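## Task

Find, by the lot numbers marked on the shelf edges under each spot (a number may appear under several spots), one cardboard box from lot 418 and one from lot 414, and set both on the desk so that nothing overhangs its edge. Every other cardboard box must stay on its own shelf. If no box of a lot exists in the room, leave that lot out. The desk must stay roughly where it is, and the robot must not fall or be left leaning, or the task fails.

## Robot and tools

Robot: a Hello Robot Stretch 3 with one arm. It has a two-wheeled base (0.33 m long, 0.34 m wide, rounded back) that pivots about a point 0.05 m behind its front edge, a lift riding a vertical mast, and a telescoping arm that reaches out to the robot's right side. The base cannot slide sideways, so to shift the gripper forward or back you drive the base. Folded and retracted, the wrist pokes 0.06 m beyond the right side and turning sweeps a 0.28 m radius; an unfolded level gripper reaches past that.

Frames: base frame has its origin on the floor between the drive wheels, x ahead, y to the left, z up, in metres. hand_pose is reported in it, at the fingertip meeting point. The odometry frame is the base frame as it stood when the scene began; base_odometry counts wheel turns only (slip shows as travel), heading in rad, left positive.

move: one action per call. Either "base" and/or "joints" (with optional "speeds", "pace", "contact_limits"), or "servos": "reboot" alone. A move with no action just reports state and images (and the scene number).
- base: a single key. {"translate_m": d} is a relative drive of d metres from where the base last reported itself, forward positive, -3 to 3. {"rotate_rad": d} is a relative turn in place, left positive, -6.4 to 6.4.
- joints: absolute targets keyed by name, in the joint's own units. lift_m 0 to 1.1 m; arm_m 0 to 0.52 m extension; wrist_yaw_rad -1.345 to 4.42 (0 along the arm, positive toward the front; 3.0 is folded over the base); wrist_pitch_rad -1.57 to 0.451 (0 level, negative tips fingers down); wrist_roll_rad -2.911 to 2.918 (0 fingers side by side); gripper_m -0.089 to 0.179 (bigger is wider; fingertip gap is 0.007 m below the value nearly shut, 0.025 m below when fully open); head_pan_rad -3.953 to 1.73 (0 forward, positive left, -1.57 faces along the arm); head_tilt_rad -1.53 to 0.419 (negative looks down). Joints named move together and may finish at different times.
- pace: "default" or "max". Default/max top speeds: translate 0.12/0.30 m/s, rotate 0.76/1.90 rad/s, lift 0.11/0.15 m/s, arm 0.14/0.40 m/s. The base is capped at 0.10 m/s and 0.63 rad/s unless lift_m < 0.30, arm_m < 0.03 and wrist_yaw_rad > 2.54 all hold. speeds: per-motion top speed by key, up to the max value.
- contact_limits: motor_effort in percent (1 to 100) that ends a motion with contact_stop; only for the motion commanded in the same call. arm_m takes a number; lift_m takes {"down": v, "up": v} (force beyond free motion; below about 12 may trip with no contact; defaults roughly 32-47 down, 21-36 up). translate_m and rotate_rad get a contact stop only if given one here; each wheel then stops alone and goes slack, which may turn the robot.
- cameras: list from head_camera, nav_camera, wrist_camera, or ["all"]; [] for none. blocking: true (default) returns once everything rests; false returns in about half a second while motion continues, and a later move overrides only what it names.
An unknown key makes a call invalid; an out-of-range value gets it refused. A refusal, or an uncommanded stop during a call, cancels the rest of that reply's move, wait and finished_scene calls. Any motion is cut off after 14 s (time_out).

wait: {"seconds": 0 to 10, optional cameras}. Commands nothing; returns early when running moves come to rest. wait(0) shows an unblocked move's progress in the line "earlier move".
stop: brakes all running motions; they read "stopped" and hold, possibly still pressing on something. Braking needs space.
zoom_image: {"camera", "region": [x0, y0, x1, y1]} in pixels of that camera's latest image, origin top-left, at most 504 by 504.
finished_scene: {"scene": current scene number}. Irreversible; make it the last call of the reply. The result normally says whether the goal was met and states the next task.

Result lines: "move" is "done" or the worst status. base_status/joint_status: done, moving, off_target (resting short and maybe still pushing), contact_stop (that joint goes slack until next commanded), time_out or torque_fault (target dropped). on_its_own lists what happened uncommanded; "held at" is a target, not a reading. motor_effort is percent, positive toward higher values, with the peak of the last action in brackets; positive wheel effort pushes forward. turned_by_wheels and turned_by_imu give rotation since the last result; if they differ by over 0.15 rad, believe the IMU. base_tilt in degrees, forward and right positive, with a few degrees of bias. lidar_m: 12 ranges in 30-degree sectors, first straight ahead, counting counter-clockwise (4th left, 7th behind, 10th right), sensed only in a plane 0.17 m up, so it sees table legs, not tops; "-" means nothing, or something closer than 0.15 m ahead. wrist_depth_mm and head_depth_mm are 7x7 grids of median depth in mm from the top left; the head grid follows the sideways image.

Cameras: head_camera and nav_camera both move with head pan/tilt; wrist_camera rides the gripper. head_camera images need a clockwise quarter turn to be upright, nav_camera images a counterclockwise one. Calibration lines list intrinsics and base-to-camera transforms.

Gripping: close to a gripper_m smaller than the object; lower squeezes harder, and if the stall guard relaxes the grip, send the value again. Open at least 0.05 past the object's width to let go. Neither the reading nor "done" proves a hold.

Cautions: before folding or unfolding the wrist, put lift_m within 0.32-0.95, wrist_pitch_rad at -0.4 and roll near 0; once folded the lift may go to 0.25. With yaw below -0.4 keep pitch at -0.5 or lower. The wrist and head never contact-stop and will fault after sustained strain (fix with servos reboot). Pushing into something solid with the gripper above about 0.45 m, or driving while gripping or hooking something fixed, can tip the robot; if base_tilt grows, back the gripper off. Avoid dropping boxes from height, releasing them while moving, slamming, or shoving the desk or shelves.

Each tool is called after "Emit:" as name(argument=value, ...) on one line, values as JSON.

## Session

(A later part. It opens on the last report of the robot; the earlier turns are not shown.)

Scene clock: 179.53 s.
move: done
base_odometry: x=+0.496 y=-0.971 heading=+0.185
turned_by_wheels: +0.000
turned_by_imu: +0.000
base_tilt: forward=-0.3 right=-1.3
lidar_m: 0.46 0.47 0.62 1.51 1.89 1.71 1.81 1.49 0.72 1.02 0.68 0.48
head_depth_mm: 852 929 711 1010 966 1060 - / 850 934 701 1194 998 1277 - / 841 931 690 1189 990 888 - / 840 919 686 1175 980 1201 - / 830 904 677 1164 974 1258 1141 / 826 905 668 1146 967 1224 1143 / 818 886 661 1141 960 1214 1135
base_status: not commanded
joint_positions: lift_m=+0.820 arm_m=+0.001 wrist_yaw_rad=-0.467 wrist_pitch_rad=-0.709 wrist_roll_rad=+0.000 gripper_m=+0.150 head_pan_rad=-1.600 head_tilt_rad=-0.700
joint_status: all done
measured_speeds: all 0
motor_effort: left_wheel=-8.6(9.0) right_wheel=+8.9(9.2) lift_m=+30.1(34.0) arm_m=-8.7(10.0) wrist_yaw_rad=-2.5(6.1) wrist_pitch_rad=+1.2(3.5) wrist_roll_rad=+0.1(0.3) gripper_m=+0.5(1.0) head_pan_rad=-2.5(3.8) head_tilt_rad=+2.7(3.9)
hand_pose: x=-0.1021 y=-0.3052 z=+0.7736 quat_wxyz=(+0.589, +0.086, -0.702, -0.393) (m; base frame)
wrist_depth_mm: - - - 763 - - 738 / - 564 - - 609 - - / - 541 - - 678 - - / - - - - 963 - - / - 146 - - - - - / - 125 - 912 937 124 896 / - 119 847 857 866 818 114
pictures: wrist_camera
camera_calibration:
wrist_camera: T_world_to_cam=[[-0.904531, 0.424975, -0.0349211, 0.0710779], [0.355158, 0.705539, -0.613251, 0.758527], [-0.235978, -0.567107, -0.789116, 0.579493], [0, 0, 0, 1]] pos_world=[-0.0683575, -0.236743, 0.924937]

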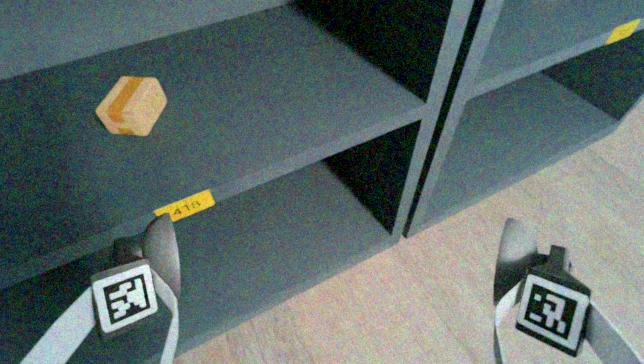

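Emit:
move(base={"translate_m":0.115}, joints={"lift_m":0.74,"wrist_yaw_rad":-0.4})

Emit:
move(joints={"arm_m":0.36}, cameras=["head_camera","wrist_camera"])

Scene clock: 195.00 s.
move: done
base_odometry: x=+0.609 y=-0.949 heading=+0.185
turned_by_wheels: +0.000
turned_by_imu: -0.001
base_tilt: forward=-0.4 right=-1.2
lidar_m: 0.35 0.35 0.47 1.13 2.73 1.80 1.92 0.84 0.79 1.02 0.52 0.36
head_depth_mm: 853 942 711 1183 1000 1224 1187 / 847 931 703 1200 995 1270 541 / 837 911 692 1179 986 1267 393 / 834 916 685 1174 982 1264 437 / 827 909 675 1157 974 1231 1145 / 818 897 668 1137 967 1222 1136 / 811 890 659 1071 934 974 1116
base_status: done
joint_positions: lift_m=+0.740 arm_m=+0.001 wrist_yaw_rad=-0.403 wrist_pitch_rad=-0.709 wrist_roll_rad=+0.000 gripper_m=+0.150 head_pan_rad=-1.600 head_tilt_rad=-0.700
joint_status: all done
measured_speeds: all 0
motor_effort: left_wheel=+6.1(8.5) right_wheel=+4.6(12.2) lift_m=+23.2(26.2) arm_m=-5.9(7.5) wrist_yaw_rad=+2.1(5.2) wrist_pitch_rad=+1.2(1.3) wrist_roll_rad=-0.2(0.3) gripper_m=+0.8(1.2) head_pan_rad=-2.6(3.5) head_tilt_rad=+1.9(3.8)
hand_pose: x=-0.0917 y=-0.3099 z=+0.6936 quat_wxyz=(+0.601, +0.108, -0.698, -0.374) (m; base frame)
wrist_depth_mm: - - 516 - - 564 - / - - - - - 615 - / - - - - - - - / - - - - 948 980 - / - 146 - - 928 919 925 / - 126 - 854 860 124 821 / - 129 794 779 786 749 114
pictures: none

Scene clock: 198.87 s.
move: done
base_odometry: x=+0.609 y=-0.949 heading=+0.185
turned_by_wheels: +0.000
turned_by_imu: +0.000
base_tilt: forward=-0.3 right=-1.1
lidar_m: 0.35 0.36 0.47 1.13 2.73 1.81 1.92 0.84 0.79 1.02 0.52 0.36
head_depth_mm: 851 935 709 1188 1004 1222 318 / 846 930 700 1196 468 363 318 / 839 913 692 577 567 1264 1157 / 832 913 684 581 898 1265 1153 / 826 907 674 1150 976 1226 1145 / 817 895 665 1148 971 1221 1135 / 815 890 658 1071 934 976 1113
base_status: not commanded
joint_positions: lift_m=+0.740 arm_m=+0.360 wrist_yaw_rad=-0.403 wrist_pitch_rad=-0.709 wrist_roll_rad=+0.000 gripper_m=+0.150 head_pan_rad=-1.600 head_tilt_rad=-0.700
joint_status: all done
measured_speeds: all 0
motor_effort: left_wheel=+6.0(6.2) right_wheel=+4.9(5.7) lift_m=+23.7(24.2) arm_m=+13.0(15.1) wrist_yaw_rad=+2.5(3.4) wrist_pitch_rad=+1.3(1.4) wrist_roll_rad=-0.3(0.4) gripper_m=+0.9(1.1) head_pan_rad=-2.5(3.3) head_tilt_rad=+2.2(3.4)
hand_pose: x=-0.0916 y=-0.6693 z=+0.6935 quat_wxyz=(+0.601, +0.108, -0.698, -0.374) (m; base frame)
wrist_depth_mm: - - - - - 560 - / - - - - - - - / - - - - - - - / - - - - - - - / - 145 295 301 - 141 - / 324 126 319 311 313 137 303 / 113 283 291 290 288 281 114
pictures: head_camera (sideways), wrist_camera
camera_calibration:
head_camera: T_world_to_cam=[[-0.0286304, 0.603685, -0.796709, 1.05201], [0.996618, -0.0441824, -0.0692923, 0.0837753], [-0.0770312, -0.795998, -0.600378, 0.737356], [0, 0, 0, 1]] pos_world=[0.00342699, -0.0444493, 1.28665]
wrist_camera: T_world_to_cam=[[-0.929845, 0.366297, -0.0348439, 0.19073], [0.309451, 0.727264, -0.612639, 0.972477], [-0.199067, -0.580442, -0.789594, 0.30701], [0, 0, 0, 1]] pos_world=[-0.0624689, -0.598909, 0.844837]

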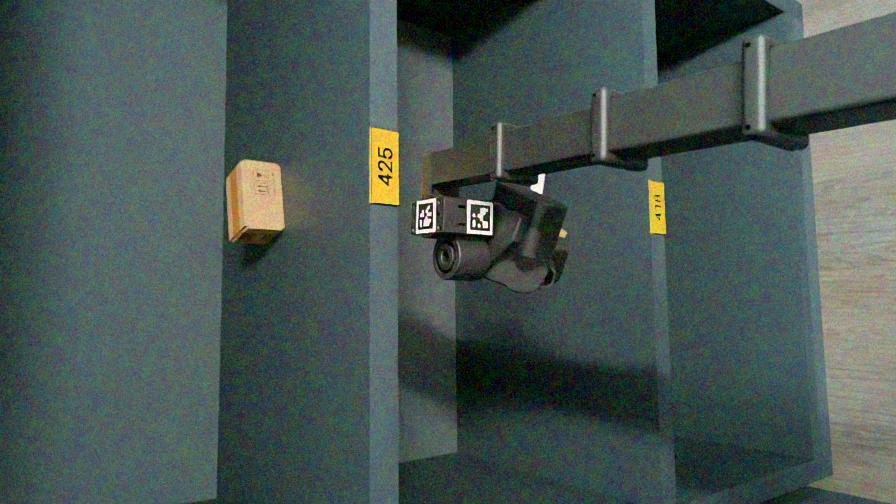

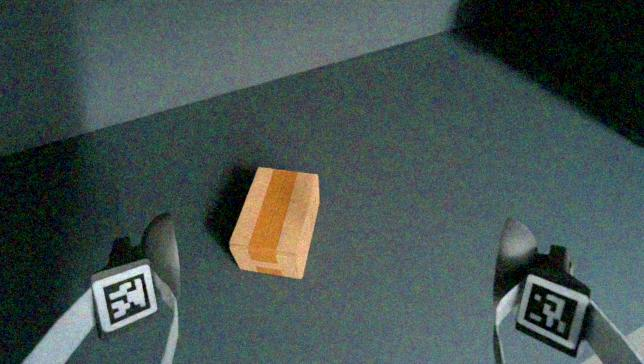

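Emit:
move(base={"translate_m":0.032}, joints={"wrist_yaw_rad":-0.48,"arm_m":0.472})

Emit:
move(joints={"lift_m":0.627}, contact_limits={"lift_m":{"down":14}}, cameras=["wrist_camera"])

Scene clock: 215.10 s.
move: contact_stop
base_odometry: x=+0.640 y=-0.944 heading=+0.185
turned_by_wheels: +0.000
turned_by_imu: +0.009
base_tilt: forward=-2.3 right=-4.4
lidar_m: 0.32 0.33 0.43 1.07 2.70 1.84 1.95 0.86 0.82 1.02 0.47 0.34
head_depth_mm: 909 1008 805 1241 1044 1254 318 / 902 995 803 1255 484 360 318 / 896 990 804 625 980 1310 1187 / 886 982 797 638 1041 1320 1183 / 883 976 796 1216 1044 1283 1173 / 875 966 794 1211 1040 1255 1176 / 871 947 791 995 975 969 1119
base_status: done
joint_positions: lift_m=+0.740 arm_m=+0.450 wrist_yaw_rad=-0.479 wrist_pitch_rad=-0.711 wrist_roll_rad=+0.000 gripper_m=+0.150 head_pan_rad=-1.600 head_tilt_rad=-0.697
joint_status: arm_m contact_stop (moved +0.090 of +0.112); the others done
measured_speeds: all 0
on_its_own: base_tilt is 3.7 degrees off its reading at the scene's start (forward=-0.3 right=-1.3); arm_m is slack since a contact_stop (your +0.472 is given up)
motor_effort: left_wheel=-3.7(9.6) right_wheel=+4.9(9.4) lift_m=+24.8(48.7) arm_m=+0.4(46.5) wrist_yaw_rad=-1.5(6.0) wrist_pitch_rad=+1.7(2.4) wrist_roll_rad=+0.1(0.3) gripper_m=+0.6(1.1) head_pan_rad=-2.7(3.4) head_tilt_rad=-1.1(3.0)
hand_pose: x=-0.1038 y=-0.7527 z=+0.6932 quat_wxyz=(+0.586, +0.082, -0.702, -0.397) (m; base frame)
wrist_depth_mm: 310 333 - - - 566 - / 331 - - - - 564 - / - - - - - - 464 / - - - - - - - / - 147 - 336 - 140 - / - 125 - 314 - 124 124 / - 119 328 318 322 312 114
pictures: none

not run: a stop that you did not command came earlier in this reply.

Emit:
move(joints={"arm_m":0.4,"gripper_m":0.105}, cameras=["wrist_camera"])

Scene clock: 236.13 s.
move: done
base_odometry: x=+0.640 y=-0.944 heading=+0.185
turned_by_wheels: +0.000
turned_by_imu: -0.048
base_tilt: forward=-0.2 right=-1.3
lidar_m: 0.32 0.32 0.42 0.93 2.72 1.83 1.94 0.88 0.81 1.01 0.50 0.34
head_depth_mm: 862 956 710 1185 999 1222 313 / 853 943 701 1209 483 363 312 / 842 922 693 592 929 1250 1172 / 836 915 684 605 952 1262 1150 / 828 906 675 1149 974 1226 1143 / 817 895 669 1139 970 1217 1134 / 808 884 659 1091 936 967 1103
base_status: not commanded
joint_positions: lift_m=+0.740 arm_m=+0.400 wrist_yaw_rad=-0.479 wrist_pitch_rad=-0.711 wrist_roll_rad=+0.000 gripper_m=+0.105 head_pan_rad=-1.600 head_tilt_rad=-0.700
joint_status: all done
measured_speeds: all 0
motor_effort: left_wheel=-3.9(4.3) right_wheel=+5.2(5.5) lift_m=+24.7(25.7) arm_m=-10.2(13.0) wrist_yaw_rad=+0.1(2.6) wrist_pitch_rad=+1.7(1.7) wrist_roll_rad=+0.0(0.3) gripper_m=+0.5(81.0) head_pan_rad=-1.4(2.2) head_tilt_rad=-5.6(6.0)
hand_pose: x=-0.1038 y=-0.7032 z=+0.6932 quat_wxyz=(+0.586, +0.082, -0.702, -0.397) (m; base frame)
wrist_depth_mm: 317 - - - 563 - - / 332 - - - - - - / - - - - - - - / - - - - - - - / - - 288 292 - 149 - / 321 123 263 309 309 299 310 / 301 282 291 289 286 274 289
pictures: wrist_camera
camera_calibration:
wrist_camera: T_world_to_cam=[[-0.899188, 0.436165, -0.0349354, 0.244218], [0.364483, 0.702446, -0.611328, 0.988098], [-0.242099, -0.562432, -0.790606, 0.29364], [0, 0, 0, 1]] pos_world=[-0.0694571, -0.635452, 0.844737]

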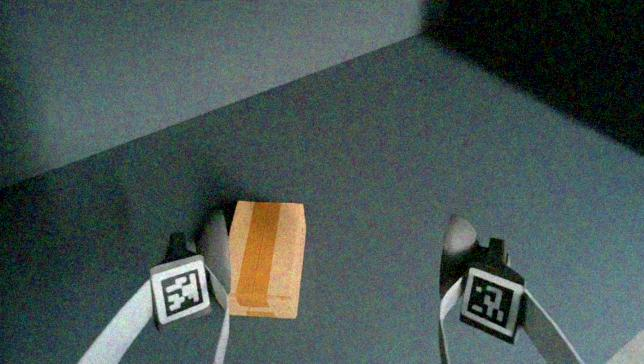

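Emit:
move(base={"translate_m":0.031})

Emit:
move(joints={"arm_m":0.455}, contact_limits={"arm_m":25}, cameras=["wrist_camera"])

Scene clock: 244.70 s.
move: done
base_odometry: x=+0.671 y=-0.938 heading=+0.184
turned_by_wheels: +0.000
turned_by_imu: -0.002
base_tilt: forward=-0.4 right=-1.1
lidar_m: 0.29 0.29 0.38 0.85 2.30 1.86 1.98 0.88 0.83 1.01 0.45 0.31
head_depth_mm: 864 956 710 1210 1004 1273 312 / 852 943 702 1214 484 363 312 / 844 917 695 590 928 1269 1174 / 836 915 687 604 954 1259 1147 / 824 904 678 1157 971 1226 1151 / 816 890 669 1143 964 1217 1133 / 807 877 661 985 905 936 1089
base_status: done
joint_positions: lift_m=+0.740 arm_m=+0.400 wrist_yaw_rad=-0.479 wrist_pitch_rad=-0.711 wrist_roll_rad=+0.000 gripper_m=+0.105 head_pan_rad=-1.600 head_tilt_rad=-0.700
joint_status: not commanded
measured_speeds: all 0
motor_effort: left_wheel=+0.1(8.9) right_wheel=+18.3(19.3) lift_m=+25.2(25.2) arm_m=+18.5(18.5) wrist_yaw_rad=-1.9(2.1) wrist_pitch_rad=+1.6(1.7) wrist_roll_rad=+0.2(0.3) gripper_m=+0.0(0.9) head_pan_rad=-0.3(1.4) head_tilt_rad=-4.5(5.2)
hand_pose: x=-0.1038 y=-0.7032 z=+0.6932 quat_wxyz=(+0.586, +0.082, -0.702, -0.397) (m; base frame)
wrist_depth_mm: 317 337 - - - - - / 335 - - - - - - / - - - - - - - / - - - - - - - / - - 159 295 - 149 - / 324 123 278 303 310 301 311 / 301 284 292 290 288 275 287
pictures: none

Scene clock: 245.17 s.
move: contact_stop
base_odometry: x=+0.671 y=-0.938 heading=+0.185
turned_by_wheels: +0.000
turned_by_imu: -0.001
base_tilt: forward=-0.4 right=-1.4
lidar_m: 0.29 0.29 0.38 0.85 2.30 1.86 1.98 0.88 0.83 1.01 0.45 0.31
head_depth_mm: 865 949 713 1210 999 1272 313 / 854 942 704 1212 484 363 311 / 846 919 697 593 930 1266 1177 / 835 916 685 605 956 1265 1151 / 823 904 678 1155 975 1226 1139 / 815 895 670 1144 968 1220 1134 / 804 880 663 985 908 936 1089
base_status: not commanded
joint_positions: lift_m=+0.740 arm_m=+0.401 wrist_yaw_rad=-0.479 wrist_pitch_rad=-0.711 wrist_roll_rad=+0.000 gripper_m=+0.105 head_pan_rad=-1.600 head_tilt_rad=-0.700
joint_status: arm_m contact_stop (moved +0.001 of +0.055)
measured_speeds: all 0
on_its_own: arm_m is slack since a contact_stop (your +0.455 is given up)
motor_effort: left_wheel=-0.9(1.0) right_wheel=+7.2(18.8) lift_m=+32.7(32.7) arm_m=+0.2(27.7) wrist_yaw_rad=-1.3(2.1) wrist_pitch_rad=+1.6(1.7) wrist_roll_rad=-0.1(0.3) gripper_m=+0.5(0.6) head_pan_rad=-0.5(1.0) head_tilt_rad=-4.6(5.3)
contact_limits: arm_m 25 (drawing in: default 31, maximum 55; extending or still: default 40, maximum 69)
hand_pose: x=-0.1038 y=-0.7038 z=+0.6932 quat_wxyz=(+0.586, +0.082, -0.702, -0.397) (m; base frame)
wrist_depth_mm: 314 335 - - - - - / 336 - - - - - - / - - - - - - - / - - - - - - - / - - 159 294 - 149 - / 325 123 270 305 308 299 311 / 301 283 291 290 287 274 289
pictures: wrist_camera
camera_calibration:
wrist_camera: T_world_to_cam=[[-0.899188, 0.436165, -0.0349354, 0.24448], [0.364483, 0.702446, -0.611328, 0.98852], [-0.242099, -0.562432, -0.790606, 0.293303], [0, 0, 0, 1]] pos_world=[-0.0694571, -0.636052, 0.844737]

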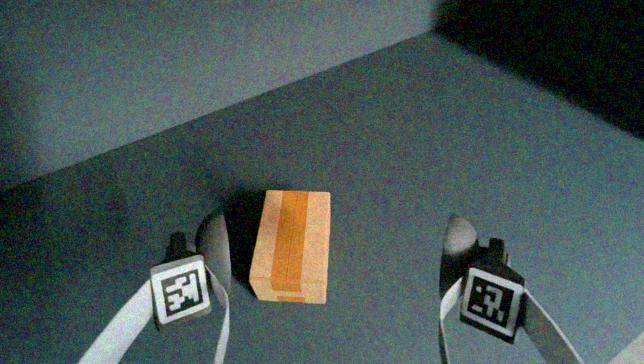

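Emit:
move(joints={"arm_m":0.46}, cameras=["wrist_camera"])

Emit:
move(joints={"lift_m":0.655}, cameras=["wrist_camera"])

Scene clock: 254.13 s.
move: done
base_odometry: x=+0.671 y=-0.938 heading=+0.185
turned_by_wheels: +0.000
turned_by_imu: +0.008
base_tilt: forward=-2.7 right=-4.7
lidar_m: 0.29 0.30 0.38 0.89 2.31 1.85 1.97 0.89 0.83 1.02 0.46 0.32
head_depth_mm: 932 1037 811 1247 1057 1283 318 / 923 1025 811 1264 484 362 318 / 910 1010 809 637 988 1321 1191 / 902 997 808 651 1053 1307 1192 / 888 986 807 1218 1048 1277 1182 / 880 974 806 1208 1050 1288 1166 / 873 959 805 973 984 973 1103
base_status: not commanded
joint_positions: lift_m=+0.740 arm_m=+0.460 wrist_yaw_rad=-0.479 wrist_pitch_rad=-0.712 wrist_roll_rad=+0.000 gripper_m=+0.105 head_pan_rad=-1.600 head_tilt_rad=-0.700
joint_status: all done
measured_speeds: all 0
on_its_own: base_tilt is 4.2 degrees off its reading at the scene's start (forward=-0.3 right=-1.3)
motor_effort: left_wheel=-1.3(1.8) right_wheel=+5.9(7.3) lift_m=+35.5(37.4) arm_m=+20.6(38.4) wrist_yaw_rad=-1.6(2.2) wrist_pitch_rad=+1.6(1.8) wrist_roll_rad=+0.1(0.3) gripper_m=+0.1(0.9) head_pan_rad=+0.3(0.8) head_tilt_rad=-3.2(4.4)
hand_pose: x=-0.1038 y=-0.7632 z=+0.6931 quat_wxyz=(+0.586, +0.082, -0.702, -0.397) (m; base frame)
wrist_depth_mm: 308 333 - - - - - / 329 - - - - 560 - / - - - - - - - / - - - - - - - / - - 152 - - - - / - 123 147 320 - 124 - / - - 305 308 324 310 315
pictures: wrist_camera
camera_calibration:
wrist_camera: T_world_to_cam=[[-0.899162, 0.436216, -0.0349695, 0.270494], [0.364688, 0.702754, -0.610852, 1.03008], [-0.241888, -0.562008, -0.790972, 0.260378], [0, 0, 0, 1]] pos_world=[-0.0694575, -0.695553, 0.844638]

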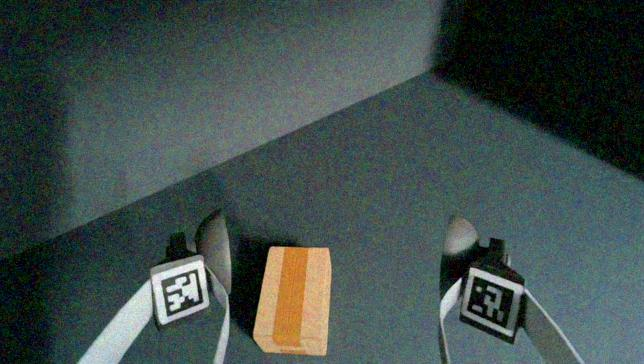

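Scene clock: 256.77 s.
move: done
base_odometry: x=+0.671 y=-0.938 heading=+0.185
turned_by_wheels: +0.000
turned_by_imu: -0.133
base_tilt: forward=-0.4 right=-1.2
lidar_m: 0.32 0.32 0.37 0.69 3.63 1.84 1.95 1.62 0.82 1.01 0.59 0.36
head_depth_mm: 899 942 748 1037 1032 1229 1188 / 907 982 739 1215 1027 1277 376 / 880 957 692 1213 596 1211 1149 / 858 934 681 708 923 1264 1170 / 836 908 673 1169 973 1253 1143 / 819 891 665 1137 965 1216 1134 / 799 874 655 1113 959 1188 1111
base_status: not commanded
joint_positions: lift_m=+0.655 arm_m=+0.460 wrist_yaw_rad=-0.480 wrist_pitch_rad=-0.713 wrist_roll_rad=+0.000 gripper_m=+0.105 head_pan_rad=-1.600 head_tilt_rad=-0.703
joint_status: all done
measured_speeds: translate_m=+0.000 rotate_rad=-0.001 lift_m=+0.000 arm_m=+0.000 wrist_yaw_rad=+0.000 wrist_pitch_rad=+0.000 wrist_roll_rad=+0.000 head_pan_rad=+0.000 head_tilt_rad=+0.000
motor_effort: left_wheel=-0.5(15.0) right_wheel=+0.9(16.5) lift_m=+25.6(34.1) arm_m=+0.3(18.1) wrist_yaw_rad=-0.7(5.0) wrist_pitch_rad=+2.0(4.7) wrist_roll_rad=-0.2(0.3) gripper_m=+0.3(0.9) head_pan_rad=+0.5(1.1) head_tilt_rad=+1.0(5.3)
hand_pose: x=-0.1037 y=-0.7628 z=+0.6079 quat_wxyz=(+0.585, +0.083, -0.702, -0.398) (m; base frame)
wrist_depth_mm: 289 322 - - - - - / 311 341 - - - - - / 320 318 316 318 312 314 311 / 291 288 285 281 281 278 274 / 259 259 250 254 252 249 247 / 182 175 223 230 224 217 225 / - 165 212 210 208 200 209
pictures: wrist_camera
camera_calibration:
wrist_camera: T_world_to_cam=[[-0.898923, 0.4367, -0.0350854, 0.267872], [0.365482, 0.703341, -0.609701, 0.977548], [-0.241579, -0.560897, -0.791855, 0.194642], [0, 0, 0, 1]] pos_world=[-0.0694585, -0.695355, 0.759538]

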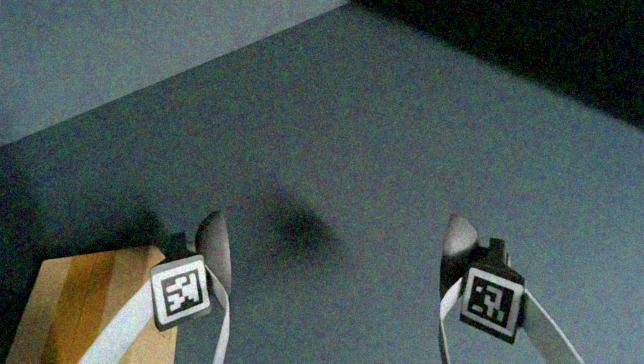

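Emit:
move(joints={"lift_m":0.675})

Emit:
move(joints={"arm_m":0.3})

Emit:
move(base={"rotate_rad":0.165}, cameras=["wrist_camera"])

Scene clock: 266.17 s.
move: done
base_odometry: x=+0.671 y=-0.938 heading=+0.185
turned_by_wheels: +0.000
turned_by_imu: +0.000
base_tilt: forward=-0.3 right=-1.2
lidar_m: 0.32 0.32 0.37 0.69 3.62 1.83 1.95 1.62 0.82 1.01 0.59 0.36
head_depth_mm: 892 944 751 1035 1022 1215 1190 / 908 978 735 1221 1029 463 357 / 881 956 693 1173 558 1210 1153 / 855 936 684 695 927 1256 1171 / 834 910 679 1172 973 1259 1142 / 818 896 668 1138 968 1222 1135 / 797 870 660 1114 959 1183 1113
base_status: not commanded
joint_positions: lift_m=+0.675 arm_m=+0.460 wrist_yaw_rad=-0.480 wrist_pitch_rad=-0.713 wrist_roll_rad=+0.000 gripper_m=+0.105 head_pan_rad=-1.600 head_tilt_rad=-0.700
joint_status: all done
measured_speeds: all 0
motor_effort: left_wheel=+0.2(0.6) right_wheel=-0.1(1.2) lift_m=+28.6(33.2) arm_m=+1.3(1.7) wrist_yaw_rad=-0.3(1.9) wrist_pitch_rad=+2.1(2.1) wrist_roll_rad=+0.0(0.3) gripper_m=+0.7(1.0) head_pan_rad=+1.6(1.9) head_tilt_rad=+3.3(3.7)
hand_pose: x=-0.1037 y=-0.7628 z=+0.6279 quat_wxyz=(+0.585, +0.083, -0.702, -0.398) (m; base frame)
wrist_depth_mm: 289 322 - - 463 - - / 310 339 - - - - - / 333 - - - - 325 329 / 316 312 310 307 303 303 298 / 282 281 272 275 275 270 268 / 248 126 241 250 243 236 244 / - 178 229 227 225 218 225
pictures: none

Scene clock: 268.60 s.
move: done
base_odometry: x=+0.671 y=-0.938 heading=+0.185
turned_by_wheels: +0.000
turned_by_imu: +0.000
base_tilt: forward=-0.2 right=-1.2
lidar_m: 0.32 0.32 0.38 0.69 3.66 1.84 1.95 1.62 0.82 1.01 0.59 0.36
head_depth_mm: 898 944 754 1032 1021 1217 1190 / 903 975 705 1212 1024 466 366 / 882 954 694 1223 548 1226 1154 / 859 934 685 1200 563 1264 1169 / 836 909 679 1171 975 1250 1143 / 817 894 670 1130 971 1221 1127 / 798 869 661 1110 961 1188 1112
base_status: not commanded
joint_positions: lift_m=+0.675 arm_m=+0.300 wrist_yaw_rad=-0.480 wrist_pitch_rad=-0.713 wrist_roll_rad=+0.000 gripper_m=+0.105 head_pan_rad=-1.600 head_tilt_rad=-0.700
joint_status: all done
measured_speeds: all 0
motor_effort: left_wheel=-0.1(0.8) right_wheel=+0.3(1.0) lift_m=+25.3(28.4) arm_m=-12.5(14.6) wrist_yaw_rad=-1.3(2.4) wrist_pitch_rad=+1.9(2.1) wrist_roll_rad=+0.0(0.3) gripper_m=+0.5(1.1) head_pan_rad=+1.8(1.9) head_tilt_rad=+2.4(3.6)
hand_pose: x=-0.1037 y=-0.6028 z=+0.6278 quat_wxyz=(+0.585, +0.083, -0.702, -0.398) (m; base frame)
wrist_depth_mm: - - - - - - - / - - - - - - 375 / 278 291 - - - 331 - / 256 290 310 306 304 315 940 / 278 281 272 275 275 824 843 / 256 126 243 251 145 746 775 / 237 223 229 234 684 689 703
pictures: none

Scene clock: 269.83 s.
move: done
base_odometry: x=+0.671 y=-0.938 heading=+0.350
turned_by_wheels: +0.165
turned_by_imu: +0.162
base_tilt: forward=-0.3 right=-1.3
lidar_m: 0.32 0.32 0.43 1.02 2.72 1.83 1.95 0.86 0.81 1.01 0.47 0.33
head_depth_mm: 855 943 712 1198 998 1249 1190 / 850 932 701 1193 998 467 365 / 840 915 695 1181 548 1213 1158 / 833 917 686 1169 562 1256 1156 / 826 904 679 1158 978 1232 1144 / 820 899 670 1151 970 1216 1140 / 815 877 661 967 907 955 1114
base_status: done
joint_positions: lift_m=+0.675 arm_m=+0.300 wrist_yaw_rad=-0.480 wrist_pitch_rad=-0.713 wrist_roll_rad=+0.000 gripper_m=+0.105 head_pan_rad=-1.600 head_tilt_rad=-0.700
joint_status: not commanded
measured_speeds: all 0
motor_effort: left_wheel=-7.8(12.3) right_wheel=+8.3(13.7) lift_m=+25.7(26.2) arm_m=-9.5(13.3) wrist_yaw_rad=-0.8(2.3) wrist_pitch_rad=+2.0(2.1) wrist_roll_rad=-0.1(0.3) gripper_m=+0.6(0.7) head_pan_rad=+1.5(2.3) head_tilt_rad=+2.6(3.3)
hand_pose: x=-0.1037 y=-0.6028 z=+0.6278 quat_wxyz=(+0.585, +0.083, -0.702, -0.398) (m; base frame)
wrist_depth_mm: - - - - - - - / - - 311 - - - - / - - 282 327 - 326 328 / 316 315 305 308 304 302 307 / 284 280 273 275 275 271 814 / 254 126 242 249 244 128 777 / 237 225 230 229 235 687 711
pictures: wrist_camera
camera_calibration:
wrist_camera: T_world_to_cam=[[-0.898923, 0.4367, -0.0350854, 0.198702], [0.365482, 0.703341, -0.609701, 0.877208], [-0.241579, -0.560897, -0.791855, 0.300222], [0, 0, 0, 1]] pos_world=[-0.0694585, -0.535355, 0.779538]

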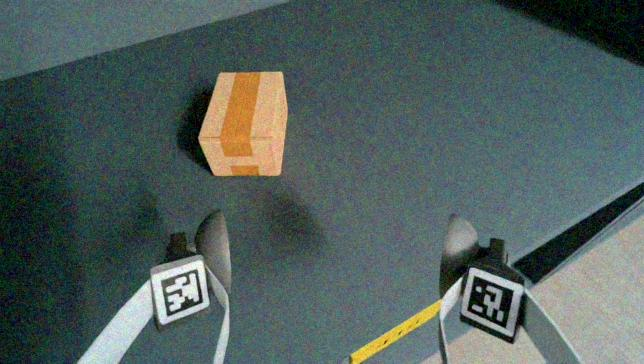

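Emit:
move(joints={"arm_m":0.467}, cameras=["wrist_camera"])

Emit:
move(joints={"lift_m":0.602}, contact_limits={"lift_m":{"down":16}}, cameras=["wrist_camera"])

Scene clock: 284.90 s.
move: done
base_odometry: x=+0.671 y=-0.938 heading=+0.350
turned_by_wheels: +0.000
turned_by_imu: +0.000
base_tilt: forward=-0.3 right=-1.2
lidar_m: 0.32 0.32 0.43 1.02 2.72 1.83 1.95 0.86 0.81 1.02 0.47 0.33
head_depth_mm: 854 945 711 1201 1007 1252 1190 / 846 931 701 1194 992 465 362 / 841 913 694 695 556 1212 1154 / 835 915 684 692 951 1256 1150 / 827 909 677 1161 971 1225 1147 / 820 902 668 1142 966 1218 1141 / 814 881 662 966 909 955 1113
base_status: not commanded
joint_positions: lift_m=+0.675 arm_m=+0.467 wrist_yaw_rad=-0.480 wrist_pitch_rad=-0.713 wrist_roll_rad=+0.000 gripper_m=+0.105 head_pan_rad=-1.600 head_tilt_rad=-0.700
joint_status: all done
measured_speeds: all 0
motor_effort: left_wheel=-7.9(8.1) right_wheel=+8.5(9.2) lift_m=+31.1(31.2) arm_m=+13.6(15.1) wrist_yaw_rad=-0.6(2.1) wrist_pitch_rad=+2.0(2.1) wrist_roll_rad=+0.2(0.3) gripper_m=+0.2(1.1) head_pan_rad=+2.2(2.8) head_tilt_rad=+1.8(2.7)
hand_pose: x=-0.1037 y=-0.7698 z=+0.6278 quat_wxyz=(+0.585, +0.083, -0.702, -0.398) (m; base frame)
wrist_depth_mm: 266 290 325 - - - - / 291 321 - - - - - / 317 345 - - - 324 326 / 314 313 309 306 306 303 301 / 283 280 271 219 274 270 268 / 255 126 241 198 239 237 244 / 236 224 229 186 223 219 224
pictures: wrist_camera
camera_calibration:
wrist_camera: T_world_to_cam=[[-0.898923, 0.4367, -0.0350854, 0.271631], [0.365482, 0.703341, -0.609701, 0.994666], [-0.241579, -0.560897, -0.791855, 0.206552], [0, 0, 0, 1]] pos_world=[-0.0694585, -0.702355, 0.779538]

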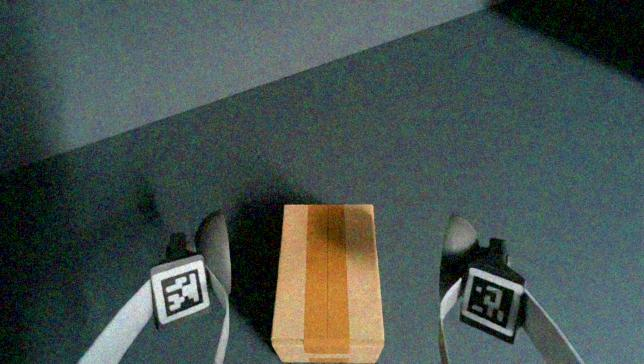

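Scene clock: 286.40 s.
move: done
base_odometry: x=+0.671 y=-0.938 heading=+0.350
turned_by_wheels: +0.000
turned_by_imu: +0.000
base_tilt: forward=-0.3 right=-1.2
lidar_m: 0.32 0.32 0.43 1.02 2.72 1.83 1.95 0.86 0.81 1.02 0.47 0.33
head_depth_mm: 853 945 710 1205 1002 1248 1191 / 847 932 702 1199 994 1249 460 / 839 914 694 1176 682 527 1125 / 831 918 686 1165 829 1266 1145 / 827 909 677 1158 975 1223 1146 / 820 896 668 1141 967 1218 1138 / 816 880 661 974 909 952 1110
base_status: not commanded
joint_positions: lift_m=+0.602 arm_m=+0.467 wrist_yaw_rad=-0.480 wrist_pitch_rad=-0.713 wrist_roll_rad=+0.000 gripper_m=+0.105 head_pan_rad=-1.600 head_tilt_rad=-0.700
joint_status: all done
measured_speeds: all 0
motor_effort: left_wheel=-7.4(7.8) right_wheel=+8.4(9.3) lift_m=+23.3(27.5) arm_m=+9.8(13.2) wrist_yaw_rad=-0.5(2.2) wrist_pitch_rad=+2.0(2.1) wrist_roll_rad=+0.0(0.3) gripper_m=+0.2(1.0) head_pan_rad=+2.8(3.0) head_tilt_rad=+2.0(2.2)
contact_limits: lift_m down 16 (down: maximum 72; up: maximum 65)
hand_pose: x=-0.1037 y=-0.7698 z=+0.5548 quat_wxyz=(+0.585, +0.083, -0.702, -0.398) (m; base frame)
wrist_depth_mm: 266 290 319 315 314 317 313 / 280 285 283 280 276 273 270 / 250 247 245 172 241 238 235 / 221 218 217 153 212 211 209 / 198 197 149 136 145 190 188 / 182 174 132 126 128 165 171 / 166 156 159 155 156 153 156
pictures: wrist_camera
camera_calibration:
wrist_camera: T_world_to_cam=[[-0.898923, 0.4367, -0.0350854, 0.26907], [0.365482, 0.703341, -0.609701, 0.950158], [-0.241579, -0.560897, -0.791855, 0.148747], [0, 0, 0, 1]] pos_world=[-0.0694585, -0.702355, 0.706538]

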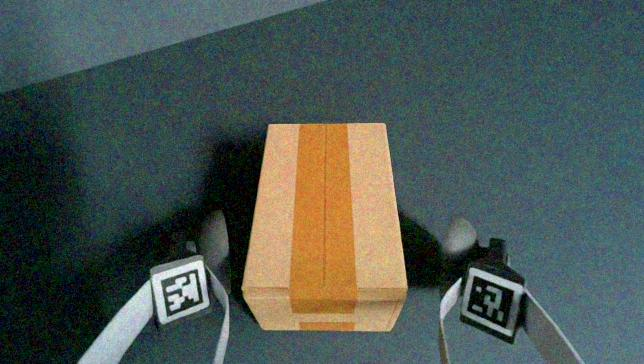

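Emit:
move(joints={"arm_m":0.482})

Emit:
move(joints={"gripper_m":0.03})

Emit:
move(joints={"lift_m":0.66}, cameras=["wrist_camera"])

Scene clock: 292.20 s.
move: done
base_odometry: x=+0.671 y=-0.938 heading=+0.350
turned_by_wheels: +0.000
turned_by_imu: +0.000
base_tilt: forward=-0.4 right=-1.3
lidar_m: 0.32 0.32 0.43 1.02 2.72 1.83 1.95 0.86 0.81 1.02 0.47 0.34
head_depth_mm: 852 942 709 1201 1007 1251 1191 / 844 930 704 1194 995 1253 460 / 838 914 694 1178 681 533 1104 / 831 914 686 1117 900 1268 1149 / 829 907 676 1153 971 1230 1142 / 821 901 670 1143 971 1217 1143 / 813 879 661 966 910 955 1108
base_status: not commanded
joint_positions: lift_m=+0.602 arm_m=+0.482 wrist_yaw_rad=-0.480 wrist_pitch_rad=-0.713 wrist_roll_rad=+0.000 gripper_m=+0.105 head_pan_rad=-1.600 head_tilt_rad=-0.700
joint_status: all done
measured_speeds: all 0
motor_effort: left_wheel=-7.7(8.0) right_wheel=+9.2(9.5) lift_m=+23.7(23.8) arm_m=+12.6(14.3) wrist_yaw_rad=+0.4(2.1) wrist_pitch_rad=+1.9(2.1) wrist_roll_rad=+0.2(0.5) gripper_m=+0.2(1.0) head_pan_rad=+2.9(3.6) head_tilt_rad=+1.3(1.6)
contact_limits: lift_m down 16 (down: maximum 72; up: maximum 65)
hand_pose: x=-0.1037 y=-0.7848 z=+0.5548 quat_wxyz=(+0.585, +0.083, -0.702, -0.398) (m; base frame)
wrist_depth_mm: 255 280 310 320 313 316 312 / 273 286 282 279 275 274 270 / 250 248 246 242 238 238 236 / 221 219 217 153 208 211 209 / 197 196 186 136 138 190 188 / 182 174 133 124 125 166 171 / 166 157 158 117 117 152 156
pictures: none

Scene clock: 293.47 s.
move: done
base_odometry: x=+0.671 y=-0.938 heading=+0.350
turned_by_wheels: +0.000
turned_by_imu: +0.000
base_tilt: forward=-0.3 right=-1.3
lidar_m: 0.31 0.32 0.43 1.02 2.71 1.83 1.95 0.86 0.82 1.01 0.47 0.34
head_depth_mm: 857 940 712 1198 1004 1246 1187 / 846 934 703 1201 996 1247 461 / 841 920 695 1175 681 534 1109 / 830 918 687 1115 902 1264 1148 / 827 907 676 1155 973 1232 1148 / 820 902 670 1144 970 1221 1142 / 814 878 662 968 905 955 1109
base_status: not commanded
joint_positions: lift_m=+0.602 arm_m=+0.482 wrist_yaw_rad=-0.480 wrist_pitch_rad=-0.693 wrist_roll_rad=+0.000 gripper_m=+0.031 head_pan_rad=-1.600 head_tilt_rad=-0.700
joint_status: all done
measured_speeds: all 0
motor_effort: left_wheel=-6.5(8.0) right_wheel=+7.5(9.3) lift_m=+24.2(24.5) arm_m=+12.3(13.5) wrist_yaw_rad=+0.8(1.8) wrist_pitch_rad=-1.7(2.1) wrist_roll_rad=+0.0(0.3) gripper_m=-17.5(89.3) head_pan_rad=+3.5(3.9) head_tilt_rad=+0.6(1.8)
contact_limits: lift_m down 16 (down: maximum 72; up: maximum 65)
hand_pose: x=-0.1055 y=-0.7880 z=+0.5584 quat_wxyz=(+0.589, +0.076, -0.703, -0.392) (m; base frame)
wrist_depth_mm: 252 276 312 329 321 318 321 / 275 293 297 292 290 286 284 / 262 261 256 253 251 249 246 / 230 226 226 158 209 218 217 / 203 203 155 142 145 196 194 / 183 182 129 128 128 177 176 / 167 100 160 119 125 157 161
pictures: none

Scene clock: 294.83 s.
move: done
base_odometry: x=+0.671 y=-0.938 heading=+0.350
turned_by_wheels: +0.000
turned_by_imu: +0.000
base_tilt: forward=-0.4 right=-1.3
lidar_m: 0.32 0.32 0.43 1.02 2.72 1.84 1.95 0.86 0.81 1.01 0.47 0.34
head_depth_mm: 854 944 710 1197 1004 1257 1187 / 847 935 703 1194 994 902 377 / 842 914 694 729 596 1206 1144 / 833 916 686 717 952 1259 1150 / 826 907 677 1152 980 1221 1145 / 820 897 667 1143 972 1225 1136 / 813 879 661 965 913 955 1109
base_status: not commanded
joint_positions: lift_m=+0.660 arm_m=+0.482 wrist_yaw_rad=-0.480 wrist_pitch_rad=-0.715 wrist_roll_rad=+0.000 gripper_m=+0.031 head_pan_rad=-1.600 head_tilt_rad=-0.700
joint_status: all done
measured_speeds: all 0
motor_effort: left_wheel=-6.6(7.3) right_wheel=+7.3(8.0) lift_m=+31.5(33.7) arm_m=+10.6(12.0) wrist_yaw_rad=-1.1(2.4) wrist_pitch_rad=+2.3(2.4) wrist_roll_rad=-0.3(0.3) gripper_m=-15.7(17.2) head_pan_rad=+3.6(3.7) head_tilt_rad=+0.5(1.4)
hand_pose: x=-0.1036 y=-0.7845 z=+0.6125 quat_wxyz=(+0.585, +0.083, -0.702, -0.398) (m; base frame)
wrist_depth_mm: 255 280 311 - - - - / 279 310 337 - - - - / 305 322 318 317 318 316 313 / 296 291 289 286 285 282 278 / 264 260 156 168 159 254 252 / 238 238 131 139 129 229 229 / 218 117 209 115 120 204 210
pictures: wrist_camera
camera_calibration:
wrist_camera: T_world_to_cam=[[-0.898736, 0.437078, -0.0351603, 0.27799], [0.366267, 0.704204, -0.608231, 0.995502], [-0.241084, -0.559517, -0.792981, 0.187987], [0, 0, 0, 1]] pos_world=[-0.0694597, -0.717358, 0.764339]

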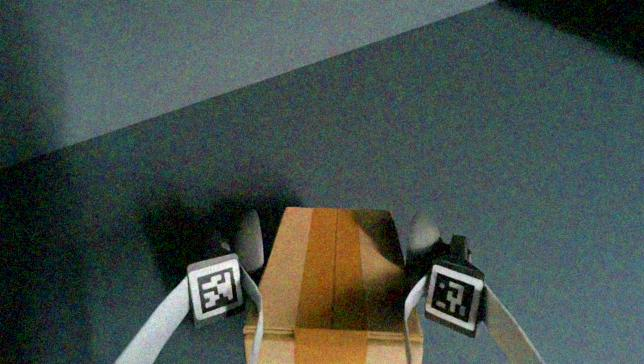

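Emit:
move(joints={"arm_m":0.0})

Emit:
move(base={"translate_m":-0.45}, joints={"lift_m":0.95})

Emit:
move(base={"rotate_rad":-1.38})

Emit:
move(base={"translate_m":-1.32})

Emit:
move(base={"rotate_rad":-0.19}, cameras=["head_camera","wrist_camera"])

Scene clock: 322.43 s.
move: done
base_odometry: x=+0.671 y=-0.938 heading=+0.350
turned_by_wheels: +0.000
turned_by_imu: +0.000
base_tilt: forward=-0.3 right=-1.2
lidar_m: 0.32 0.32 0.43 1.02 2.72 1.83 1.95 0.86 0.81 1.01 0.47 0.33
head_depth_mm: 851 940 711 1199 1005 1254 1186 / 846 931 700 1197 992 1271 1180 / 841 919 694 1189 989 1268 593 / 832 916 687 1171 978 1261 1148 / 828 909 677 1155 978 1222 1146 / 819 896 671 1143 969 1222 1135 / 816 880 660 964 908 954 1111
base_status: not commanded
joint_positions: lift_m=+0.660 arm_m=+0.001 wrist_yaw_rad=-0.480 wrist_pitch_rad=-0.715 wrist_roll_rad=+0.000 gripper_m=+0.031 head_pan_rad=-1.600 head_tilt_rad=-0.700
joint_status: all done
measured_speeds: all 0
motor_effort: left_wheel=-6.9(7.5) right_wheel=+7.5(8.2) lift_m=+28.7(31.8) arm_m=-12.4(15.0) wrist_yaw_rad=-0.8(1.9) wrist_pitch_rad=+2.4(2.5) wrist_roll_rad=-0.2(0.3) gripper_m=-16.1(16.4) head_pan_rad=+3.1(3.8) head_tilt_rad=+0.3(1.1)
hand_pose: x=-0.1036 y=-0.3030 z=+0.6124 quat_wxyz=(+0.585, +0.083, -0.702, -0.398) (m; base frame)
wrist_depth_mm: - - - - - 570 - / - - - - - - - / - - - - 924 852 - / - - - - 864 922 915 / - - 151 168 159 840 830 / - - 131 140 129 760 765 / - 99 120 115 120 686 699
pictures: none

Scene clock: 328.07 s.
move: done
base_odometry: x=+0.248 y=-1.092 heading=+0.350
turned_by_wheels: +0.000
turned_by_imu: +0.000
base_tilt: forward=-0.3 right=-1.2
lidar_m: 0.76 0.78 1.02 2.48 2.29 1.47 1.50 1.23 0.62 0.60 1.04 0.80
head_depth_mm: 487 564 673 1236 - - - / 482 544 624 731 - - - / 655 663 637 746 782 - - / 853 932 685 1175 1012 - - / 846 918 676 1181 976 1253 1166 / 838 908 667 1172 964 1251 1140 / 834 899 661 1157 962 1236 1136
base_status: done
joint_positions: lift_m=+0.950 arm_m=+0.001 wrist_yaw_rad=-0.480 wrist_pitch_rad=-0.716 wrist_roll_rad=+0.000 gripper_m=+0.031 head_pan_rad=-1.600 head_tilt_rad=-0.700
joint_status: all done
measured_speeds: all 0
motor_effort: left_wheel=-5.9(12.4) right_wheel=-5.8(11.7) lift_m=+27.9(35.5) arm_m=-9.5(13.2) wrist_yaw_rad=-0.2(2.1) wrist_pitch_rad=+2.3(2.5) wrist_roll_rad=-0.1(0.3) gripper_m=-16.2(16.5) head_pan_rad=+2.2(3.8) head_tilt_rad=-0.8(1.6)
hand_pose: x=-0.1036 y=-0.3030 z=+0.9024 quat_wxyz=(+0.585, +0.083, -0.702, -0.398) (m; base frame)
wrist_depth_mm: - - 387 400 - - 920 / - - 583 - - - - / - - 535 - - - - / - - 593 - - - - / - - 152 168 168 - - / - - 131 140 129 - - / - 99 116 115 116 929 950
pictures: none

Scene clock: 331.37 s.
move: done
base_odometry: x=+0.248 y=-1.092 heading=-1.030
turned_by_wheels: -1.380
turned_by_imu: -1.358
base_tilt: forward=-0.2 right=-1.2
lidar_m: 1.04 0.91 0.77 0.76 0.83 1.28 3.65 1.47 1.51 1.50 1.22 0.60
head_depth_mm: 1212 1340 1517 1717 - - - / 1229 1359 1538 1751 - - - / 1240 1385 1555 1786 1794 - - / 1258 1399 1586 1818 1721 - - / 1276 1423 1621 1879 1663 1366 1185 / 1312 1454 1633 1875 1639 1361 1162 / 1315 1477 1628 1471 1523 1351 1151
base_status: done
joint_positions: lift_m=+0.950 arm_m=+0.001 wrist_yaw_rad=-0.480 wrist_pitch_rad=-0.716 wrist_roll_rad=+0.000 gripper_m=+0.031 head_pan_rad=-1.600 head_tilt_rad=-0.700
joint_status: not commanded
measured_speeds: all 0
motor_effort: left_wheel=+7.3(12.7) right_wheel=-10.0(13.1) lift_m=+23.8(27.7) arm_m=-12.2(13.5) wrist_yaw_rad=+0.3(1.7) wrist_pitch_rad=+2.4(2.5) wrist_roll_rad=-0.2(0.4) gripper_m=-15.6(16.6) head_pan_rad=+2.1(3.1) head_tilt_rad=-1.0(2.1)
hand_pose: x=-0.1036 y=-0.3030 z=+0.9024 quat_wxyz=(+0.585, +0.083, -0.702, -0.398) (m; base frame)
wrist_depth_mm: - - - - - - - / - - - - - - - / - - - - - - - / - - - - - - - / - - 158 168 168 - - / - - 132 140 129 - - / - 947 120 116 116 923 943
pictures: none

Scene clock: 345.70 s.
move: time_out
base_odometry: x=-0.432 y=+0.040 heading=-1.030
turned_by_wheels: +0.000
turned_by_imu: -0.001
base_tilt: forward=-0.3 right=-1.2
lidar_m: 1.88 1.19 0.97 0.96 1.05 1.62 2.39 1.29 0.70 0.92 1.45 2.08
head_depth_mm: 1069 1190 1274 1005 - - - / 1081 1198 1282 967 - - - / 1091 1219 1303 953 798 - - / 1101 1237 1293 943 792 - - / 1115 1251 1283 937 810 1366 1185 / 1126 1267 1349 928 1507 1354 1165 / 1146 1277 1457 924 1495 1350 1152
base_status: translate_m time_out (by the wheels' count: -1.3200 of -1.3200)
joint_positions: lift_m=+0.950 arm_m=+0.001 wrist_yaw_rad=-0.480 wrist_pitch_rad=-0.716 wrist_roll_rad=+0.000 gripper_m=+0.031 head_pan_rad=-1.600 head_tilt_rad=-0.700
joint_status: not commanded
measured_speeds: all 0
motor_effort: left_wheel=+0.6(9.5) right_wheel=-1.0(15.1) lift_m=+28.6(29.2) arm_m=-6.8(13.2) wrist_yaw_rad=-0.8(2.3) wrist_pitch_rad=+2.3(2.6) wrist_roll_rad=+0.0(0.4) gripper_m=-16.2(16.4) head_pan_rad=+1.5(2.8) head_tilt_rad=-3.1(3.8)
hand_pose: x=-0.1036 y=-0.3030 z=+0.9024 quat_wxyz=(+0.585, +0.083, -0.702, -0.398) (m; base frame)
wrist_depth_mm: - - - - - - - / - - - - - - - / - - - - - - - / - - - - - - - / - - 158 168 168 - - / - - 131 140 129 - - / - 117 116 115 116 925 964
pictures: none

not run: a stop that you did not command came earlier in this reply.

Emit:
move(base={"rotate_rad":-0.2}, cameras=["head_camera","nav_camera"])

Scene clock: 357.80 s.
move: done
base_odometry: x=-0.432 y=+0.039 heading=-1.229
turned_by_wheels: -0.200
turned_by_imu: -0.196
base_tilt: forward=-0.3 right=-1.2
lidar_m: 1.88 1.43 1.01 0.96 0.98 1.30 2.39 1.31 0.92 0.70 0.92 1.77
head_depth_mm: 1126 1262 1351 1007 - - - / 1113 1250 1325 962 - - - / 1107 1238 1314 952 797 - - / 1101 1229 1289 943 789 - - / 1090 1219 1280 936 809 1368 1191 / 1075 1205 1269 925 803 1347 1164 / 1079 1204 1245 919 770 1347 1160
base_status: done
joint_positions: lift_m=+0.950 arm_m=+0.001 wrist_yaw_rad=-0.480 wrist_pitch_rad=-0.716 wrist_roll_rad=+0.000 gripper_m=+0.031 head_pan_rad=-1.600 head_tilt_rad=-0.700
joint_status: not commanded
measured_speeds: all 0
motor_effort: left_wheel=+8.0(11.2) right_wheel=-9.7(13.5) lift_m=+29.8(30.6) arm_m=-4.9(6.1) wrist_yaw_rad=-0.3(1.7) wrist_pitch_rad=+2.4(2.5) wrist_roll_rad=-0.1(0.4) gripper_m=-15.8(16.2) head_pan_rad=+0.6(1.3) head_tilt_rad=-3.7(4.4)
hand_pose: x=-0.1036 y=-0.3030 z=+0.9024 quat_wxyz=(+0.585, +0.083, -0.702, -0.398) (m; base frame)
wrist_depth_mm: - - - - - - - / - - - - - - - / - - - - - - - / - - - - - - - / - - 156 167 169 - - / - - 131 140 129 - - / - 937 120 115 116 936 958
pictures: head_camera (sideways), nav_camera (sideways)
camera_calibration:
head_camera: T_world_to_cam=[[-0.0287608, 0.603575, -0.796787, 1.05211], [0.996622, -0.0440312, -0.0693281, 0.0837286], [-0.0769282, -0.79609, -0.600269, 0.737219], [0, 0, 0, 1]] pos_world=[0.00352688, -0.0444497, 1.28665]
nav_camera: T_world_to_cam=[[-0.00109896, -0.623844, 0.781548, -0.973642], [-0.99992, 0.0105262, 0.00699615, 0.0471665], [-0.0125912, -0.781478, -0.623806, 0.765094], [0, 0, 0, 1]] pos_world=[0.0557262, -0.00999345, 1.23789]

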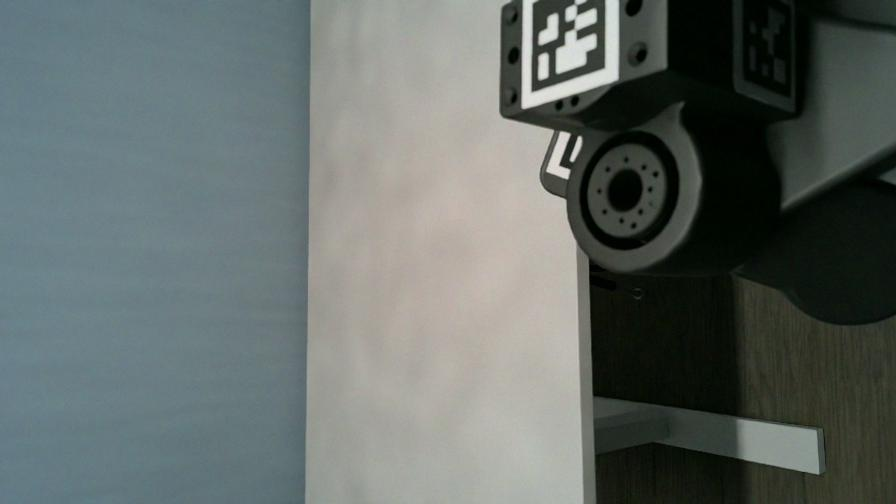

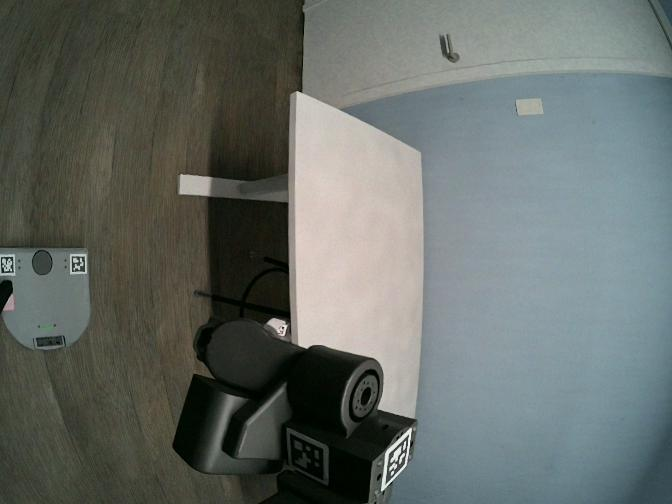

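Emit:
move(joints={"arm_m":0.48})

Emit:
move(joints={"lift_m":0.83}, cameras=["wrist_camera"])

Emit:
move(joints={"lift_m":0.78}, contact_limits={"lift_m":{"down":13}}, speeds={"lift_m":0.03}, cameras=["wrist_camera"])

Scene clock: 377.10 s.
move: done
base_odometry: x=-0.432 y=+0.039 heading=-1.229
turned_by_wheels: +0.000
turned_by_imu: +0.000
base_tilt: forward=-0.4 right=-1.2
lidar_m: 1.88 1.43 1.01 0.95 0.98 1.29 2.39 1.31 0.92 0.70 0.92 1.77
head_depth_mm: 1125 1267 329 - 1559 1404 1188 / 1116 1192 328 959 828 1352 1179 / 1108 536 1186 951 821 1312 1173 / 1102 544 629 941 815 1363 1171 / 1095 1217 1281 937 810 1369 1170 / 1081 1201 1261 928 804 1360 1156 / 1076 1198 1246 917 771 1348 1149
base_status: not commanded
joint_positions: lift_m=+0.950 arm_m=+0.480 wrist_yaw_rad=-0.480 wrist_pitch_rad=-0.716 wrist_roll_rad=+0.000 gripper_m=+0.031 head_pan_rad=-1.600 head_tilt_rad=-0.700
joint_status: all done
measured_speeds: all 0
motor_effort: left_wheel=+7.3(8.2) right_wheel=-9.9(10.4) lift_m=+29.4(32.0) arm_m=+13.2(16.1) wrist_yaw_rad=-0.2(2.0) wrist_pitch_rad=+2.5(2.6) wrist_roll_rad=-0.2(0.4) gripper_m=-15.8(16.4) head_pan_rad=+0.0(0.9) head_tilt_rad=-4.9(5.2)
hand_pose: x=-0.1035 y=-0.7824 z=+0.9024 quat_wxyz=(+0.585, +0.083, -0.702, -0.398) (m; base frame)
wrist_depth_mm: - - - - - - - / - - - - - - - / - - - - - - - / - - - - - - - / - - 152 168 153 - - / - - 131 140 129 - - / - 99 116 115 115 104 -
pictures: none

Scene clock: 379.03 s.
move: done
base_odometry: x=-0.432 y=+0.039 heading=-1.229
turned_by_wheels: +0.000
turned_by_imu: +0.000
base_tilt: forward=-0.3 right=-1.1
lidar_m: 1.88 1.43 1.01 0.96 0.98 1.30 2.39 1.31 0.92 0.70 0.91 1.77
head_depth_mm: 1122 1256 1345 967 355 - - / 1121 1253 1332 400 336 1322 1181 / 1108 1238 603 846 823 1317 1178 / 1105 1238 617 849 814 1386 1172 / 1093 1216 1271 934 808 1365 1170 / 1080 1207 1262 929 804 1355 1153 / 1074 1198 1251 920 771 1349 1147
base_status: not commanded
joint_positions: lift_m=+0.830 arm_m=+0.480 wrist_yaw_rad=-0.480 wrist_pitch_rad=-0.716 wrist_roll_rad=+0.000 gripper_m=+0.031 head_pan_rad=-1.600 head_tilt_rad=-0.700
joint_status: all done
measured_speeds: all 0
motor_effort: left_wheel=+7.8(8.1) right_wheel=-9.3(10.4) lift_m=+24.2(27.3) arm_m=+10.4(13.1) wrist_yaw_rad=-1.2(1.8) wrist_pitch_rad=+2.4(2.6) wrist_roll_rad=-0.1(0.3) gripper_m=-15.8(16.4) head_pan_rad=-0.4(0.9) head_tilt_rad=-4.7(5.6)
hand_pose: x=-0.1035 y=-0.7824 z=+0.7824 quat_wxyz=(+0.585, +0.083, -0.702, -0.398) (m; base frame)
wrist_depth_mm: - - - - - - - / - - - - - - - / - - - - - - - / - - - - - - - / - - 152 168 153 - - / - - 131 140 129 - - / - 99 116 115 115 104 -
pictures: wrist_camera
camera_calibration:
wrist_camera: T_world_to_cam=[[-0.898735, 0.437077, -0.0352025, 0.283084], [0.366475, 0.704622, -0.607622, 1.09711], [-0.240773, -0.558992, -0.793446, 0.32472], [0, 0, 0, 1]] pos_world=[-0.0694603, -0.715259, 0.934239]

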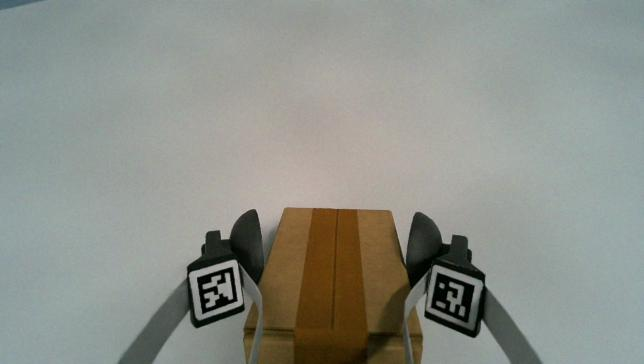

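Scene clock: 381.20 s.
move: contact_stop
base_odometry: x=-0.432 y=+0.040 heading=-1.229
turned_by_wheels: +0.000
turned_by_imu: +0.004
base_tilt: forward=-0.3 right=-1.4
lidar_m: 1.88 1.42 1.01 0.96 0.98 1.30 2.39 1.30 0.92 0.70 0.91 1.78
head_depth_mm: 1126 1260 1340 973 834 320 - / 1119 1245 1330 922 379 319 1132 / 1107 1243 1317 629 796 1321 1173 / 1095 1227 1284 726 814 1371 1174 / 1095 1217 1282 938 808 1366 1171 / 1082 1209 1257 926 802 1344 1167 / 1075 1203 1248 918 776 1343 1151
base_status: not commanded
joint_positions: lift_m=+0.785 arm_m=+0.480 wrist_yaw_rad=-0.488 wrist_pitch_rad=-0.636 wrist_roll_rad=+0.000 gripper_m=+0.031 head_pan_rad=-1.600 head_tilt_rad=-0.700
joint_status: lift_m contact_stop (moved -0.045 of -0.050)
measured_speeds: translate_m=+0.000 rotate_rad=+0.000 lift_m=+0.004 arm_m=+0.000 wrist_yaw_rad=+0.000 wrist_pitch_rad=-0.024 wrist_roll_rad=+0.000 head_pan_rad=+0.000 head_tilt_rad=+0.000
on_its_own: lift_m is slack since a contact_stop (your +0.780 is given up); wrist_pitch_rad is at rest, and its effort (-12.0) is outside its rest range (-8 to +12)
motor_effort: left_wheel=+2.8(8.0) right_wheel=-4.2(10.0) lift_m=+21.6(25.7) arm_m=+8.1(10.6) wrist_yaw_rad=+7.4(7.9) wrist_pitch_rad=-12.0(14.1) wrist_roll_rad=-0.3(0.3) gripper_m=-11.3(16.4) head_pan_rad=-0.8(1.4) head_tilt_rad=-5.7(6.0)
contact_limits: lift_m down 13 (down: maximum 72; up: maximum 65)
hand_pose: x=-0.1115 y=-0.7942 z=+0.7516 quat_wxyz=(+0.598, +0.053, -0.705, -0.377) (m; base frame)
wrist_depth_mm: - - - - - - - / - - - - - - - / - - - - - - - / - - - 166 - - - / - - 153 153 150 - - / - - 129 137 128 - - / - 99 124 121 123 109 -
pictures: wrist_camera
camera_calibration:
wrist_camera: T_world_to_cam=[[-0.896284, 0.442258, -0.0328945, 0.282634], [0.348618, 0.656778, -0.668662, 1.09564], [-0.274117, -0.610779, -0.742839, 0.208789], [0, 0, 0, 1]] pos_world=[-0.0714061, -0.717064, 0.897005]

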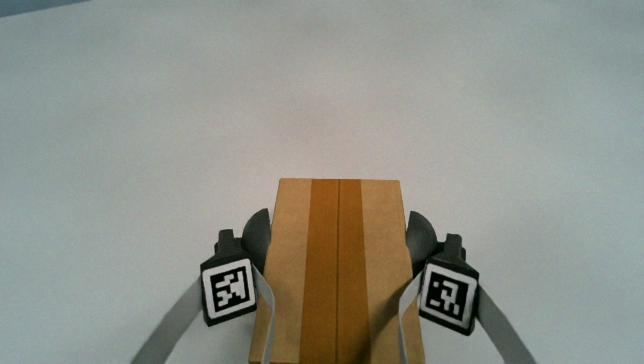

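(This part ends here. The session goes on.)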